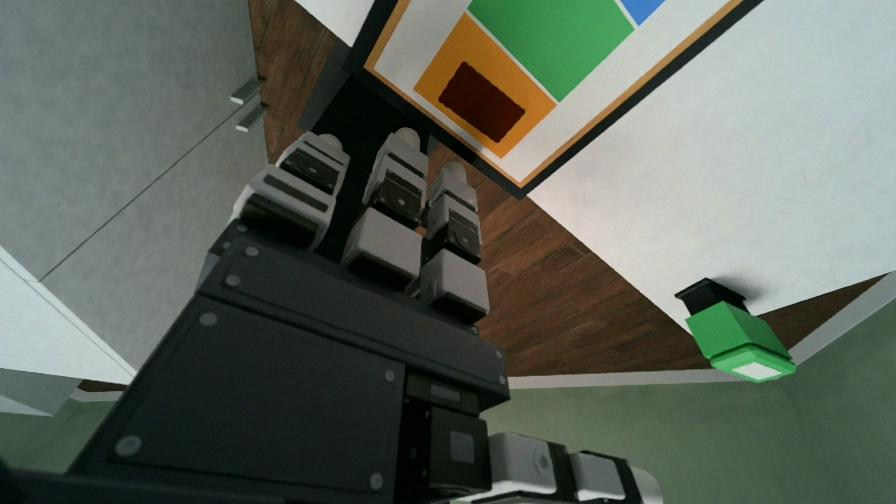

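>>> {"method": "move", "body": {
  "arm1": {"target": [-0.738, 1.088, 0.928, 0, 0.7071, -0.7071, 0], "speed": 0.04}
}}

Scene clock: 1025.23 s.
Joint torques (N m): arm1=[0.03 -10.58 8.13 0.39 0.07 -0.15] | arm2=[-0.26 -5.89 6.87 0.05 0.01 0.21] | arm3=[-0.85 -3.08 8.23 2.93 -0.21 -0.06]
Heat: arm1: hottest joint3_rad 42 °C; arm2: hottest joint2_rad 37 °C; arm3: hottest joint3_rad 40 °C.
move: arm1 off_target
Joint velocities: within noise
arm1.joint_positions: joint1_rad=+0.088 joint2_rad=+1.539 joint3_rad=+1.026 joint4_rad=-1.093 joint5_rad=-0.001 joint6_rad=+0.088 hand_index_mcp=+0.754 hand_index_abd=+0.002 hand_index_pip=+0.578 hand_index_dip=+0.698 hand_middle_mcp=+0.754 hand_middle_abd=+0.001 hand_middle_pip=+0.577 hand_middle_dip=+0.698 hand_ring_mcp=+0.993 hand_ring_abd=+0.001 hand_ring_pip=+0.576 hand_ring_dip=+0.696 hand_thumb_cmc=+0.708 hand_thumb_axl=+0.680 hand_thumb_mcp=+0.218 hand_thumb_ipl=+0.164 hand_current_limit=+0.400 hand_speed=-0.600
arm1.joint_status: not commanded
arm1.hand_state: goal,goal,goal,goal,goal,goal,goal,goal,goal,goal,goal,goal,goal,goal,goal,goal
arm1.index_mcp_current_ma: 0
arm1.index_abd_current_ma: 1
arm1.index_pip_current_ma: 0
arm1.index_dip_current_ma: 1
arm1.middle_mcp_current_ma: 0
arm1.middle_abd_current_ma: 0
arm1.middle_pip_current_ma: 0
arm1.middle_dip_current_ma: 1
arm1.ring_mcp_current_ma: -6
arm1.ring_abd_current_ma: 0
arm1.ring_pip_current_ma: -1
arm1.ring_dip_current_ma: 0
arm1.thumb_cmc_current_ma: -1
arm1.thumb_axl_current_ma: 1
arm1.thumb_mcp_current_ma: -10
arm1.thumb_ipl_current_ma: -3
arm1.hand_goal_index_mcp: 0.754
arm1.hand_goal_index_abd: 0.000
arm1.hand_goal_index_pip: 0.578
arm1.hand_goal_index_dip: 0.696
arm1.hand_goal_middle_mcp: 0.754
arm1.hand_goal_middle_abd: 0.000
arm1.hand_goal_middle_pip: 0.578
arm1.hand_goal_middle_dip: 0.696
arm1.hand_goal_ring_mcp: 1.000
arm1.hand_goal_ring_abd: 0.000
arm1.hand_goal_ring_pip: 0.578
arm1.hand_goal_ring_dip: 0.696
arm1.hand_goal_thumb_cmc: 0.710
arm1.hand_goal_thumb_axl: 0.678
arm1.hand_goal_thumb_mcp: 0.226
arm1.hand_goal_thumb_ipl: 0.168
arm1.hand: x=-0.7209 y=+1.0864 z=+0.9175 quat_wxyz=(+0.013, -0.707, +0.707, -0.012) (m; scene frame)
arm1.hand_target: x=-0.7373 y=+1.0881 z=+0.9283 quat_wxyz=(+0.000, -0.707, +0.707, +0.000) (m; scene frame)
arm1.hand_status: off_target (0.020 m and 2.0 deg from the pose sent, 0.021 m and 2.2 deg at the start)
arm2, arm3: as last shown
pictures: none

>>> {"method": "move", "body": {
  "arm1": {"target": [-0.734, 1.088, 0.920, 0, 0.7071, -0.7071, 0], "speed": 0.04}
}}

Scene clock: 1028.70 s.
Joint torques (N m): arm1=[0.03 -10.58 6.67 0.42 0.06 -0.14] | arm2=[-0.32 -5.71 6.89 0.06 0.01 0.21] | arm3=[-0.26 -3.08 8.23 3.19 -0.23 0.01]
Heat: arm1: hottest joint3_rad 42 °C; arm2: hottest joint2_rad 37 °C; arm3: hottest joint3_rad 40 °C.
move: arm1 done
Joint velocities: within noise
arm1.joint_positions: joint1_rad=+0.088 joint2_rad=+1.541 joint3_rad=+1.026 joint4_rad=-1.070 joint5_rad=-0.001 joint6_rad=+0.088 hand_index_mcp=+0.754 hand_index_abd=+0.002 hand_index_pip=+0.578 hand_index_dip=+0.698 hand_middle_mcp=+0.754 hand_middle_abd=+0.001 hand_middle_pip=+0.577 hand_middle_dip=+0.698 hand_ring_mcp=+0.993 hand_ring_abd=+0.001 hand_ring_pip=+0.576 hand_ring_dip=+0.696 hand_thumb_cmc=+0.708 hand_thumb_axl=+0.680 hand_thumb_mcp=+0.218 hand_thumb_ipl=+0.164 hand_current_limit=+0.400 hand_speed=-0.600
arm1.joint_status: not commanded
arm1.hand_state: goal,goal,goal,goal,goal,goal,goal,goal,goal,goal,goal,goal,goal,goal,goal,goal
arm1.index_mcp_current_ma: 0
arm1.index_abd_current_ma: 1
arm1.index_pip_current_ma: 0
arm1.index_dip_current_ma: 1
arm1.middle_mcp_current_ma: 0
arm1.middle_abd_current_ma: 0
arm1.middle_pip_current_ma: 0
arm1.middle_dip_current_ma: 1
arm1.ring_mcp_current_ma: -6
arm1.ring_abd_current_ma: 0
arm1.ring_pip_current_ma: -1
arm1.ring_dip_current_ma: 0
arm1.thumb_cmc_current_ma: -1
arm1.thumb_axl_current_ma: 1
arm1.thumb_mcp_current_ma: -10
arm1.thumb_ipl_current_ma: -3
arm1.hand_goal_index_mcp: 0.754
arm1.hand_goal_index_abd: 0.000
arm1.hand_goal_index_pip: 0.578
arm1.hand_goal_index_dip: 0.696
arm1.hand_goal_middle_mcp: 0.754
arm1.hand_goal_middle_abd: 0.000
arm1.hand_goal_middle_pip: 0.578
arm1.hand_goal_middle_dip: 0.696
arm1.hand_goal_ring_mcp: 1.000
arm1.hand_goal_ring_abd: 0.000
arm1.hand_goal_ring_pip: 0.578
arm1.hand_goal_ring_dip: 0.696
arm1.hand_goal_thumb_cmc: 0.710
arm1.hand_goal_thumb_axl: 0.678
arm1.hand_goal_thumb_mcp: 0.226
arm1.hand_goal_thumb_ipl: 0.168
arm1.hand: x=-0.7267 y=+1.0858 z=+0.9184 quat_wxyz=(+0.005, -0.707, +0.707, -0.005) (m; scene frame)
arm1.hand_target: x=-0.7338 y=+1.0880 z=+0.9200 quat_wxyz=(+0.000, -0.707, +0.707, +0.000) (m; scene frame)
arm1.hand_status: done (0.008 m and 0.7 deg from the pose sent, 0.013 m and 2.0 deg at the start)
arm2: as last shown
arm3.joint_positions: joint1_rad=+0.309 joint2_rad=+0.926 joint3_rad=+0.271 joint4_rad=+0.150 joint5_rad=-0.370 joint6_rad=-0.208 hand_index_mcp=+0.759 hand_index_abd=+0.001 hand_index_pip=+0.577 hand_index_dip=+0.696 hand_middle_mcp=+0.759 hand_middle_abd=+0.001 hand_middle_pip=+0.577 hand_middle_dip=+0.696 hand_ring_mcp=+0.760 hand_ring_abd=+0.001 hand_ring_pip=+0.577 hand_ring_dip=+0.696 hand_thumb_cmc=+0.719 hand_thumb_axl=+0.677 hand_thumb_mcp=+0.225 hand_thumb_ipl=+0.168 hand_current_limit=+0.400 hand_speed=-0.600
arm3.joint_status: not commanded
arm3.hand_state: goal,goal,goal,goal,goal,goal,goal,goal,goal,goal,goal,goal,goal,goal,goal,goal
arm3.index_mcp_current_ma: 2
arm3.index_abd_current_ma: 0
arm3.index_pip_current_ma: 0
arm3.index_dip_current_ma: 0
arm3.middle_mcp_current_ma: 2
arm3.middle_abd_current_ma: 0
arm3.middle_pip_current_ma: 0
arm3.middle_dip_current_ma: 0
arm3.ring_mcp_current_ma: 2
arm3.ring_abd_current_ma: 0
arm3.ring_pip_current_ma: 0
arm3.ring_dip_current_ma: 0
arm3.thumb_cmc_current_ma: 2
arm3.thumb_axl_current_ma: 0
arm3.thumb_mcp_current_ma: 0
arm3.thumb_ipl_current_ma: 0
arm3.hand_goal_index_mcp: 0.754
arm3.hand_goal_index_abd: 0.000
arm3.hand_goal_index_pip: 0.576
arm3.hand_goal_index_dip: 0.696
arm3.hand_goal_middle_mcp: 0.754
arm3.hand_goal_middle_abd: 0.000
arm3.hand_goal_middle_pip: 0.576
arm3.hand_goal_middle_dip: 0.696
arm3.hand_goal_ring_mcp: 0.754
arm3.hand_goal_ring_abd: 0.000
arm3.hand_goal_ring_pip: 0.576
arm3.hand_goal_ring_dip: 0.696
arm3.hand_goal_thumb_cmc: 0.714
arm3.hand_goal_thumb_axl: 0.678
arm3.hand_goal_thumb_mcp: 0.226
arm3.hand_goal_thumb_ipl: 0.168
arm3.hand: x=+0.6566 y=-0.6347 z=+0.9960 quat_wxyz=(+0.049, +0.069, +0.849, +0.522) (m; scene frame)
arm3.hand_target: x=+0.6600 y=-0.6374 z=+0.9905 quat_wxyz=(+0.048, +0.077, +0.849, +0.521) (m; scene frame)
arm3.hand_status: not commanded
pictures: none

>>> {"method": "move", "body": {
  "cameras": ["arm1_cam_wrist", "room_a"]
}}

>>> {"method": "zoom_image", "body": {
  "camera": "arm1_cam_wrist",
  "region": [280, 40, 600, 240]
}}

Scene clock: 1033.20 s.
Joint torques (N m): arm1=[0.09 -10.46 6.65 0.47 0.06 -0.14] | arm2=[-0.21 -5.66 6.83 0.1 0.01 0.2] | arm3=[-0.79 -3.55 8.38 3.11 -0.24 -0.04]
Heat: arm1: hottest joint3_rad 42 °C; arm2: hottest joint2_rad 37 °C; arm3: hottest joint3_rad 40 °C.
Joint velocities: within noise
arm1.joint_positions: joint1_rad=+0.088 joint2_rad=+1.541 joint3_rad=+1.026 joint4_rad=-1.070 joint5_rad=-0.001 joint6_rad=+0.088 hand_index_mcp=+0.754 hand_index_abd=+0.002 hand_index_pip=+0.578 hand_index_dip=+0.698 hand_middle_mcp=+0.754 hand_middle_abd=+0.001 hand_middle_pip=+0.577 hand_middle_dip=+0.698 hand_ring_mcp=+0.993 hand_ring_abd=+0.001 hand_ring_pip=+0.576 hand_ring_dip=+0.696 hand_thumb_cmc=+0.708 hand_thumb_axl=+0.680 hand_thumb_mcp=+0.218 hand_thumb_ipl=+0.164 hand_current_limit=+0.400 hand_speed=-0.600
arm1.joint_status: not commanded
arm1.hand_state: goal,goal,goal,goal,goal,goal,goal,goal,goal,goal,goal,goal,goal,goal,goal,goal
arm1.index_mcp_current_ma: 0
arm1.index_abd_current_ma: 1
arm1.index_pip_current_ma: 0
arm1.index_dip_current_ma: 1
arm1.middle_mcp_current_ma: 0
arm1.middle_abd_current_ma: 0
arm1.middle_pip_current_ma: 0
arm1.middle_dip_current_ma: 1
arm1.ring_mcp_current_ma: -6
arm1.ring_abd_current_ma: 0
arm1.ring_pip_current_ma: -1
arm1.ring_dip_current_ma: 0
arm1.thumb_cmc_current_ma: -1
arm1.thumb_axl_current_ma: 1
arm1.thumb_mcp_current_ma: -10
arm1.thumb_ipl_current_ma: -3
arm1.hand_goal_index_mcp: 0.754
arm1.hand_goal_index_abd: 0.000
arm1.hand_goal_index_pip: 0.578
arm1.hand_goal_index_dip: 0.696
arm1.hand_goal_middle_mcp: 0.754
arm1.hand_goal_middle_abd: 0.000
arm1.hand_goal_middle_pip: 0.578
arm1.hand_goal_middle_dip: 0.696
arm1.hand_goal_ring_mcp: 1.000
arm1.hand_goal_ring_abd: 0.000
arm1.hand_goal_ring_pip: 0.578
arm1.hand_goal_ring_dip: 0.696
arm1.hand_goal_thumb_cmc: 0.710
arm1.hand_goal_thumb_axl: 0.678
arm1.hand_goal_thumb_mcp: 0.226
arm1.hand_goal_thumb_ipl: 0.168
arm1.hand: x=-0.7267 y=+1.0858 z=+0.9184 quat_wxyz=(+0.005, -0.707, +0.707, -0.005) (m; scene frame)
arm1.hand_target: x=-0.7338 y=+1.0880 z=+0.9200 quat_wxyz=(+0.000, -0.707, +0.707, +0.000) (m; scene frame)
arm1.hand_status: done (0.008 m and 0.7 deg from the pose sent, 0.013 m and 2.0 deg at the start)
arm2.joint_positions: joint1_rad=+1.431 joint2_rad=+1.115 joint3_rad=+0.940 joint4_rad=-1.399 joint5_rad=+0.003 joint6_rad=+0.196 hand_index_mcp=+0.620 hand_index_abd=-0.001 hand_index_pip=-0.550 hand_index_dip=+0.700 hand_middle_mcp=+0.620 hand_middle_abd=+0.000 hand_middle_pip=-0.550 hand_middle_dip=+0.699 hand_ring_mcp=+0.620 hand_ring_abd=+0.000 hand_ring_pip=-0.550 hand_ring_dip=+0.696 hand_thumb_cmc=-0.571 hand_thumb_axl=+0.676 hand_thumb_mcp=+0.092 hand_thumb_ipl=-0.628 hand_current_limit=+0.750 hand_speed=-0.700
arm2.joint_status: not commanded
arm2.hand_state: goal,goal,goal,goal,goal,goal,goal,goal,goal,goal,goal,goal,goal,goal,goal,goal
arm2.index_mcp_current_ma: 0
arm2.index_abd_current_ma: 0
arm2.index_pip_current_ma: 0
arm2.index_dip_current_ma: 1
arm2.middle_mcp_current_ma: 0
arm2.middle_abd_current_ma: 0
arm2.middle_pip_current_ma: 0
arm2.middle_dip_current_ma: 1
arm2.ring_mcp_current_ma: 0
arm2.ring_abd_current_ma: 0
arm2.ring_pip_current_ma: 0
arm2.ring_dip_current_ma: 0
arm2.thumb_cmc_current_ma: 0
arm2.thumb_axl_current_ma: 0
arm2.thumb_mcp_current_ma: -4
arm2.thumb_ipl_current_ma: 1
arm2.hand_goal_index_mcp: 0.620
arm2.hand_goal_index_abd: 0.000
arm2.hand_goal_index_pip: -0.550
arm2.hand_goal_index_dip: 0.696
arm2.hand_goal_middle_mcp: 0.620
arm2.hand_goal_middle_abd: 0.000
arm2.hand_goal_middle_pip: -0.550
arm2.hand_goal_middle_dip: 0.696
arm2.hand_goal_ring_mcp: 0.620
arm2.hand_goal_ring_abd: 0.000
arm2.hand_goal_ring_pip: -0.550
arm2.hand_goal_ring_dip: 0.696
arm2.hand_goal_thumb_cmc: -0.570
arm2.hand_goal_thumb_axl: 0.678
arm2.hand_goal_thumb_mcp: 0.100
arm2.hand_goal_thumb_ipl: -0.630
arm2.hand: x=-0.2771 y=+0.2847 z=+1.0426 quat_wxyz=(+0.000, +0.001, +1.000, +0.001) (m; scene frame)
arm2.hand_target: x=-0.2800 y=+0.2801 z=+1.0450 quat_wxyz=(+0.000, +0.000, +1.000, +0.000) (m; scene frame)
arm2.hand_status: not commanded
arm3.joint_positions: joint1_rad=+0.309 joint2_rad=+0.926 joint3_rad=+0.271 joint4_rad=+0.150 joint5_rad=-0.370 joint6_rad=-0.208 hand_index_mcp=+0.759 hand_index_abd=+0.001 hand_index_pip=+0.577 hand_index_dip=+0.696 hand_middle_mcp=+0.759 hand_middle_abd=+0.001 hand_middle_pip=+0.577 hand_middle_dip=+0.696 hand_ring_mcp=+0.760 hand_ring_abd=+0.001 hand_ring_pip=+0.577 hand_ring_dip=+0.696 hand_thumb_cmc=+0.719 hand_thumb_axl=+0.677 hand_thumb_mcp=+0.225 hand_thumb_ipl=+0.168 hand_current_limit=+0.400 hand_speed=-0.600
arm3.joint_status: not commanded
arm3.hand_state: goal,goal,goal,goal,goal,goal,goal,goal,goal,goal,goal,goal,goal,goal,goal,goal
arm3.index_mcp_current_ma: 2
arm3.index_abd_current_ma: 0
arm3.index_pip_current_ma: 0
arm3.index_dip_current_ma: 0
arm3.middle_mcp_current_ma: 2
arm3.middle_abd_current_ma: 0
arm3.middle_pip_current_ma: 0
arm3.middle_dip_current_ma: 0
arm3.ring_mcp_current_ma: 2
arm3.ring_abd_current_ma: 0
arm3.ring_pip_current_ma: 0
arm3.ring_dip_current_ma: 0
arm3.thumb_cmc_current_ma: 2
arm3.thumb_axl_current_ma: 0
arm3.thumb_mcp_current_ma: 0
arm3.thumb_ipl_current_ma: 0
arm3.hand_goal_index_mcp: 0.754
arm3.hand_goal_index_abd: 0.000
arm3.hand_goal_index_pip: 0.576
arm3.hand_goal_index_dip: 0.696
arm3.hand_goal_middle_mcp: 0.754
arm3.hand_goal_middle_abd: 0.000
arm3.hand_goal_middle_pip: 0.576
arm3.hand_goal_middle_dip: 0.696
arm3.hand_goal_ring_mcp: 0.754
arm3.hand_goal_ring_abd: 0.000
arm3.hand_goal_ring_pip: 0.576
arm3.hand_goal_ring_dip: 0.696
arm3.hand_goal_thumb_cmc: 0.714
arm3.hand_goal_thumb_axl: 0.678
arm3.hand_goal_thumb_mcp: 0.226
arm3.hand_goal_thumb_ipl: 0.168
arm3.hand: x=+0.6566 y=-0.6347 z=+0.9960 quat_wxyz=(+0.049, +0.069, +0.849, +0.522) (m; scene frame)
arm3.hand_target: x=+0.6600 y=-0.6374 z=+0.9905 quat_wxyz=(+0.048, +0.077, +0.849, +0.521) (m; scene frame)
arm3.hand_status: not commanded
pictures: arm1_cam_wrist, room_a
camera_calibration:
arm1_cam_wrist: T_world_to_cam=[[-0.613501, 0.789659, -0.00747314, -1.26366], [0.56163, 0.442955, 0.69883, -0.754561], [0.555147, 0.424535, -0.715249, 0.724384], [0, 0, 0, 1]] pos_world=[-0.753614, 1.02457, 1.03598]

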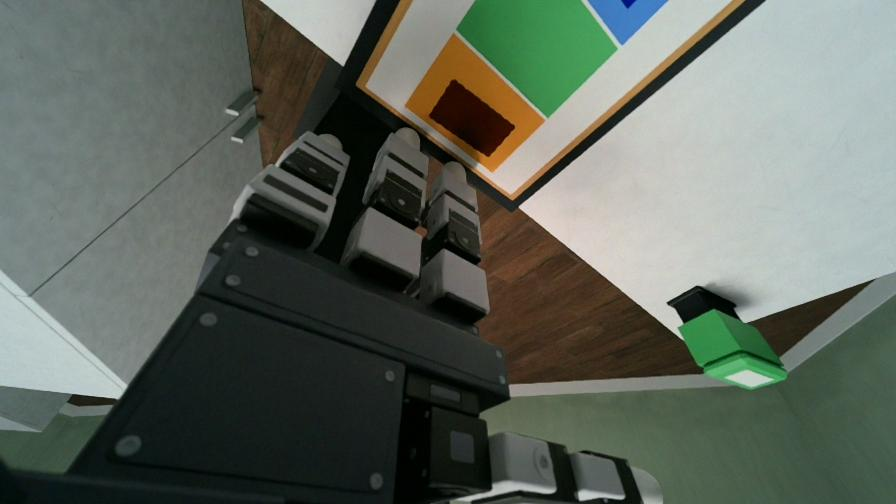

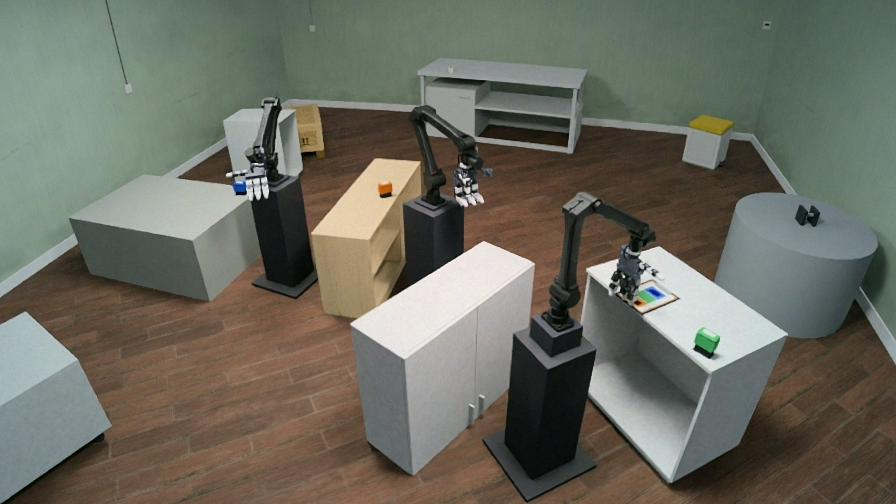

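Scaled by 1.575 from the camera's 896x504 image, which has a finer 1280x720 frame.

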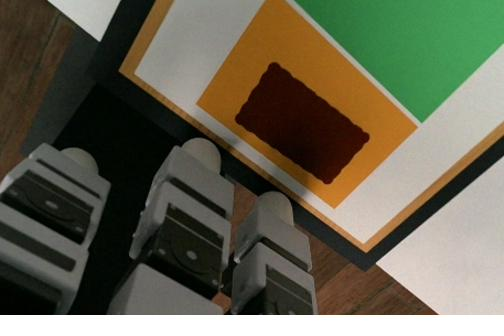

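>>> {"method": "move", "body": {
  "arm1": {"target": [-0.745, 1.086, 0.940, 0, 0.7071, -0.7071, 0], "speed": 0.05}
}}

>>> {"method": "move", "body": {
  "arm1": {"target": [-0.745, 1.086, 0.918, 0, 0.7071, -0.7071, 0], "speed": 0.04}
}}

Scene clock: 1036.17 s.
Joint torques (N m): arm1=[0.32 -10.75 9.62 -0.29 0.07 -0.11] | arm2=[-0.5 -5.89 6.87 0.05 0.02 0.21] | arm3=[0.09 -2.55 8.24 2.82 -0.24 -0.03]
Heat: arm1: hottest joint3_rad 42 °C; arm2: hottest joint2_rad 37 °C; arm3: hottest joint3_rad 40 °C.
move: arm1 off_target
Joint velocities: within noise
arm1.joint_positions: joint1_rad=+0.088 joint2_rad=+1.541 joint3_rad=+1.042 joint4_rad=-1.111 joint5_rad=-0.001 joint6_rad=+0.088 hand_index_mcp=+0.754 hand_index_abd=+0.002 hand_index_pip=+0.578 hand_index_dip=+0.698 hand_middle_mcp=+0.754 hand_middle_abd=+0.001 hand_middle_pip=+0.577 hand_middle_dip=+0.698 hand_ring_mcp=+0.993 hand_ring_abd=+0.001 hand_ring_pip=+0.576 hand_ring_dip=+0.696 hand_thumb_cmc=+0.708 hand_thumb_axl=+0.680 hand_thumb_mcp=+0.218 hand_thumb_ipl=+0.164 hand_current_limit=+0.400 hand_speed=-0.600
arm1.joint_status: not commanded
arm1.hand_state: goal,goal,goal,goal,goal,goal,goal,goal,goal,goal,goal,goal,goal,goal,goal,goal
arm1.index_mcp_current_ma: 0
arm1.index_abd_current_ma: 1
arm1.index_pip_current_ma: 0
arm1.index_dip_current_ma: 1
arm1.middle_mcp_current_ma: 0
arm1.middle_abd_current_ma: 0
arm1.middle_pip_current_ma: 0
arm1.middle_dip_current_ma: 1
arm1.ring_mcp_current_ma: -6
arm1.ring_abd_current_ma: 0
arm1.ring_pip_current_ma: -1
arm1.ring_dip_current_ma: 0
arm1.thumb_cmc_current_ma: -1
arm1.thumb_axl_current_ma: 1
arm1.thumb_mcp_current_ma: -10
arm1.thumb_ipl_current_ma: -3
arm1.hand_goal_index_mcp: 0.754
arm1.hand_goal_index_abd: 0.000
arm1.hand_goal_index_pip: 0.578
arm1.hand_goal_index_dip: 0.696
arm1.hand_goal_middle_mcp: 0.754
arm1.hand_goal_middle_abd: 0.000
arm1.hand_goal_middle_pip: 0.578
arm1.hand_goal_middle_dip: 0.696
arm1.hand_goal_ring_mcp: 1.000
arm1.hand_goal_ring_abd: 0.000
arm1.hand_goal_ring_pip: 0.578
arm1.hand_goal_ring_dip: 0.696
arm1.hand_goal_thumb_cmc: 0.710
arm1.hand_goal_thumb_axl: 0.678
arm1.hand_goal_thumb_mcp: 0.226
arm1.hand_goal_thumb_ipl: 0.168
arm1.hand: x=-0.7234 y=+1.0861 z=+0.9218 quat_wxyz=(+0.014, -0.707, +0.707, -0.013) (m; scene frame)
arm1.hand_target: x=-0.7439 y=+1.0861 z=+0.9403 quat_wxyz=(+0.000, -0.707, +0.707, +0.000) (m; scene frame)
arm1.hand_status: off_target (0.028 m and 2.2 deg from the pose sent, 0.028 m and 0.7 deg at the start)
arm2, arm3: as last shown
pictures: none

Scene clock: 1037.23 s.
Joint torques (N m): arm1=[0.26 -10.46 7.5 0.75 0.05 -0.11] | arm2=[-0.32 -5.54 6.8 0.1 0.02 0.21] | arm3=[-0.09 -2.43 8.16 3.02 -0.2 -0.02]
Heat: arm1: hottest joint3_rad 42 °C; arm2: hottest joint2_rad 37 °C; arm3: hottest joint3_rad 40 °C.
move: arm1 off_target
Joint velocities: within noise
arm1.joint_positions: joint1_rad=+0.088 joint2_rad=+1.565 joint3_rad=+1.042 joint4_rad=-1.077 joint5_rad=-0.001 joint6_rad=+0.088 hand_index_mcp=+0.759 hand_index_abd=+0.002 hand_index_pip=+0.581 hand_index_dip=+0.698 hand_middle_mcp=+0.759 hand_middle_abd=+0.001 hand_middle_pip=+0.581 hand_middle_dip=+0.698 hand_ring_mcp=+0.993 hand_ring_abd=+0.001 hand_ring_pip=+0.576 hand_ring_dip=+0.696 hand_thumb_cmc=+0.708 hand_thumb_axl=+0.680 hand_thumb_mcp=+0.218 hand_thumb_ipl=+0.164 hand_current_limit=+0.400 hand_speed=-0.600
arm1.joint_status: not commanded
arm1.hand_state: goal,goal,goal,goal,goal,goal,goal,goal,goal,goal,goal,goal,goal,goal,goal,goal
arm1.index_mcp_current_ma: 4
arm1.index_abd_current_ma: 1
arm1.index_pip_current_ma: 1
arm1.index_dip_current_ma: 1
arm1.middle_mcp_current_ma: 4
arm1.middle_abd_current_ma: 0
arm1.middle_pip_current_ma: 1
arm1.middle_dip_current_ma: 1
arm1.ring_mcp_current_ma: -6
arm1.ring_abd_current_ma: 0
arm1.ring_pip_current_ma: -1
arm1.ring_dip_current_ma: 0
arm1.thumb_cmc_current_ma: -1
arm1.thumb_axl_current_ma: 1
arm1.thumb_mcp_current_ma: -10
arm1.thumb_ipl_current_ma: -3
arm1.hand_goal_index_mcp: 0.754
arm1.hand_goal_index_abd: 0.000
arm1.hand_goal_index_pip: 0.578
arm1.hand_goal_index_dip: 0.696
arm1.hand_goal_middle_mcp: 0.754
arm1.hand_goal_middle_abd: 0.000
arm1.hand_goal_middle_pip: 0.578
arm1.hand_goal_middle_dip: 0.696
arm1.hand_goal_ring_mcp: 1.000
arm1.hand_goal_ring_abd: 0.000
arm1.hand_goal_ring_pip: 0.578
arm1.hand_goal_ring_dip: 0.696
arm1.hand_goal_thumb_cmc: 0.710
arm1.hand_goal_thumb_axl: 0.678
arm1.hand_goal_thumb_mcp: 0.226
arm1.hand_goal_thumb_ipl: 0.168
arm1.hand: x=-0.7304 y=+1.0856 z=+0.9133 quat_wxyz=(+0.011, -0.707, +0.707, -0.009) (m; scene frame)
arm1.hand_target: x=-0.7446 y=+1.0860 z=+0.9183 quat_wxyz=(+0.000, -0.707, +0.707, +0.000) (m; scene frame)
arm1.hand_status: off_target (0.015 m and 1.6 deg from the pose sent, 0.022 m and 2.2 deg at the start)
arm2, arm3: as last shown
pictures: none

>>> {"method": "move", "body": {
  "arm1": {"target": [-0.768, 1.086, 0.919, 0, 0.7071, -0.7071, 0], "speed": 0.04},
  "cameras": ["arm1_cam_wrist"]
}}

>>> {"method": "zoom_image", "body": {
  "camera": "arm1_cam_wrist",
  "region": [280, 40, 600, 240]
}}

Scene clock: 1040.63 s.
Joint torques (N m): arm1=[-0.03 -9.41 9.4 0.91 0.01 -0.15] | arm2=[-0.56 -5.71 6.87 0.09 0 0.19] | arm3=[-0.79 -3.08 8.05 2.99 -0.21 -0.05]
Heat: arm1: hottest joint3_rad 42 °C; arm2: hottest joint2_rad 37 °C; arm3: hottest joint3_rad 40 °C.
move: arm1 off_target
Joint velocities: within noise
arm1.joint_positions: joint1_rad=+0.088 joint2_rad=+1.598 joint3_rad=+1.081 joint4_rad=-1.094 joint5_rad=+0.001 joint6_rad=+0.088 hand_index_mcp=+0.793 hand_index_abd=+0.002 hand_index_pip=+0.602 hand_index_dip=+0.706 hand_middle_mcp=+0.793 hand_middle_abd=+0.001 hand_middle_pip=+0.601 hand_middle_dip=+0.705 hand_ring_mcp=+0.993 hand_ring_abd=+0.001 hand_ring_pip=+0.576 hand_ring_dip=+0.696 hand_thumb_cmc=+0.708 hand_thumb_axl=+0.680 hand_thumb_mcp=+0.218 hand_thumb_ipl=+0.164 hand_current_limit=+0.400 hand_speed=-0.600
arm1.joint_status: not commanded
arm1.hand_state: blocked,goal,blocked,goal,blocked,goal,blocked,goal,goal,goal,goal,goal,goal,goal,goal,goal
arm1.index_mcp_current_ma: 77
arm1.index_abd_current_ma: 1
arm1.index_pip_current_ma: 34
arm1.index_dip_current_ma: 9
arm1.middle_mcp_current_ma: 78
arm1.middle_abd_current_ma: 0
arm1.middle_pip_current_ma: 33
arm1.middle_dip_current_ma: 8
arm1.ring_mcp_current_ma: -6
arm1.ring_abd_current_ma: 0
arm1.ring_pip_current_ma: -1
arm1.ring_dip_current_ma: 0
arm1.thumb_cmc_current_ma: -1
arm1.thumb_axl_current_ma: 1
arm1.thumb_mcp_current_ma: -10
arm1.thumb_ipl_current_ma: -3
arm1.hand_goal_index_mcp: 0.754
arm1.hand_goal_index_abd: 0.000
arm1.hand_goal_index_pip: 0.578
arm1.hand_goal_index_dip: 0.696
arm1.hand_goal_middle_mcp: 0.754
arm1.hand_goal_middle_abd: 0.000
arm1.hand_goal_middle_pip: 0.578
arm1.hand_goal_middle_dip: 0.696
arm1.hand_goal_ring_mcp: 1.000
arm1.hand_goal_ring_abd: 0.000
arm1.hand_goal_ring_pip: 0.578
arm1.hand_goal_ring_dip: 0.696
arm1.hand_goal_thumb_cmc: 0.710
arm1.hand_goal_thumb_axl: 0.678
arm1.hand_goal_thumb_mcp: 0.226
arm1.hand_goal_thumb_ipl: 0.168
arm1.hand: x=-0.7413 y=+1.0850 z=+0.9119 quat_wxyz=(+0.015, -0.706, +0.707, -0.013) (m; scene frame)
arm1.hand_target: x=-0.7667 y=+1.0862 z=+0.9197 quat_wxyz=(+0.000, -0.707, +0.707, +0.000) (m; scene frame)
arm1.hand_status: off_target (0.028 m and 2.3 deg from the pose sent, 0.038 m and 1.6 deg at the start)
arm2, arm3: as last shown
pictures: arm1_cam_wrist
camera_calibration:
arm1_cam_wrist: T_world_to_cam=[[-0.61287, 0.789915, -0.0206302, -1.25982], [0.543104, 0.440054, 0.715116, -0.766892], [0.573959, 0.427069, -0.698701, 0.724339], [0, 0, 0, 1]] pos_world=[-0.771345, 1.02328, 1.02852]

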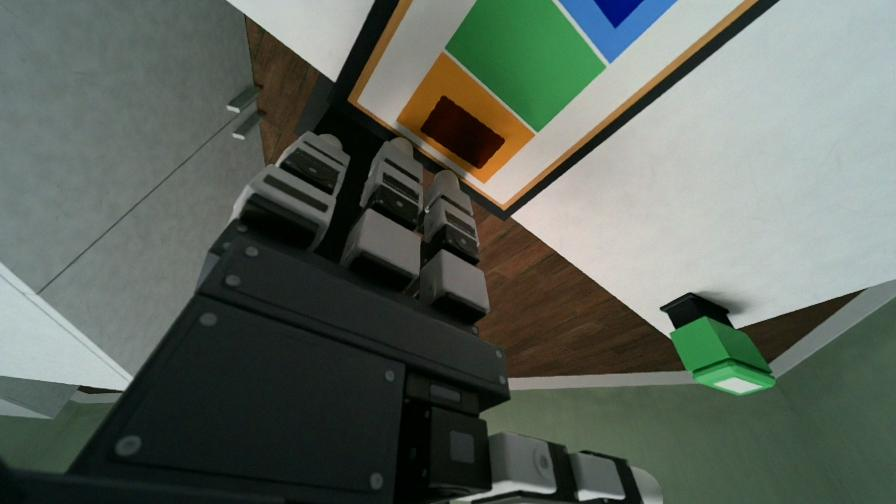

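Scaled by 1.575 from the camera's 896x504 image, which has a finer 1280x720 frame.

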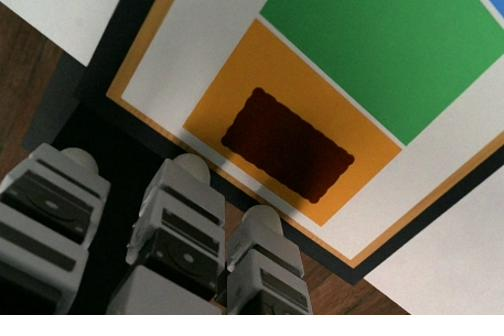

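>>> {"method": "move", "body": {
  "arm1": {"target": [-0.790, 1.086, 0.923, 0, 0.7071, -0.7071, 0], "speed": 0.04},
  "cameras": ["arm1_cam_wrist"]
}}

>>> {"method": "zoom_image", "body": {
  "camera": "arm1_cam_wrist",
  "region": [280, 40, 600, 240]
}}

Scene clock: 1043.83 s.
Joint torques (N m): arm1=[-0.15 -10.11 10.3 1.32 0.03 -0.19] | arm2=[-0.21 -5.77 6.86 0.12 0 0.23] | arm3=[-0.5 -3.02 8.16 3.07 -0.22 -0.03]
Heat: arm1: hottest joint3_rad 42 °C; arm2: hottest joint2_rad 37 °C; arm3: hottest joint3_rad 40 °C.
move: arm1 off_target
Joint velocities: within noise
arm1.joint_positions: joint1_rad=+0.086 joint2_rad=+1.644 joint3_rad=+1.137 joint4_rad=-1.135 joint5_rad=+0.001 joint6_rad=+0.088 hand_index_mcp=+0.817 hand_index_abd=+0.002 hand_index_pip=+0.619 hand_index_dip=+0.715 hand_middle_mcp=+0.819 hand_middle_abd=+0.001 hand_middle_pip=+0.617 hand_middle_dip=+0.713 hand_ring_mcp=+0.993 hand_ring_abd=+0.001 hand_ring_pip=+0.576 hand_ring_dip=+0.696 hand_thumb_cmc=+0.708 hand_thumb_axl=+0.680 hand_thumb_mcp=+0.218 hand_thumb_ipl=+0.164 hand_current_limit=+0.400 hand_speed=-0.600
arm1.joint_status: not commanded
arm1.hand_state: blocked,goal,blocked,goal,blocked,goal,blocked,goal,goal,goal,goal,goal,goal,goal,goal,goal
arm1.index_mcp_current_ma: 156
arm1.index_abd_current_ma: 1
arm1.index_pip_current_ma: 74
arm1.index_dip_current_ma: 24
arm1.middle_mcp_current_ma: 162
arm1.middle_abd_current_ma: 0
arm1.middle_pip_current_ma: 72
arm1.middle_dip_current_ma: 21
arm1.ring_mcp_current_ma: -6
arm1.ring_abd_current_ma: 0
arm1.ring_pip_current_ma: -1
arm1.ring_dip_current_ma: 0
arm1.thumb_cmc_current_ma: -1
arm1.thumb_axl_current_ma: 1
arm1.thumb_mcp_current_ma: -10
arm1.thumb_ipl_current_ma: -3
arm1.hand_goal_index_mcp: 0.754
arm1.hand_goal_index_abd: 0.000
arm1.hand_goal_index_pip: 0.578
arm1.hand_goal_index_dip: 0.696
arm1.hand_goal_middle_mcp: 0.754
arm1.hand_goal_middle_abd: 0.000
arm1.hand_goal_middle_pip: 0.578
arm1.hand_goal_middle_dip: 0.696
arm1.hand_goal_ring_mcp: 1.000
arm1.hand_goal_ring_abd: 0.000
arm1.hand_goal_ring_pip: 0.578
arm1.hand_goal_ring_dip: 0.696
arm1.hand_goal_thumb_cmc: 0.710
arm1.hand_goal_thumb_axl: 0.678
arm1.hand_goal_thumb_mcp: 0.226
arm1.hand_goal_thumb_ipl: 0.168
arm1.hand: x=-0.7525 y=+1.0851 z=+0.9090 quat_wxyz=(+0.027, -0.705, +0.708, -0.023) (m; scene frame)
arm1.hand_target: x=-0.7874 y=+1.0862 z=+0.9245 quat_wxyz=(+0.000, -0.707, +0.707, +0.000) (m; scene frame)
arm1.hand_status: off_target (0.040 m and 4.1 deg from the pose sent, 0.050 m and 2.3 deg at the start)
arm2, arm3: as last shown
pictures: arm1_cam_wrist
camera_calibration:
arm1_cam_wrist: T_world_to_cam=[[-0.610447, 0.791164, -0.0375941, -1.25089], [0.521371, 0.437105, 0.732879, -0.788001], [0.59626, 0.427783, -0.67932, 0.727029], [0, 0, 0, 1]] pos_world=[-0.786259, 1.02309, 1.02437]

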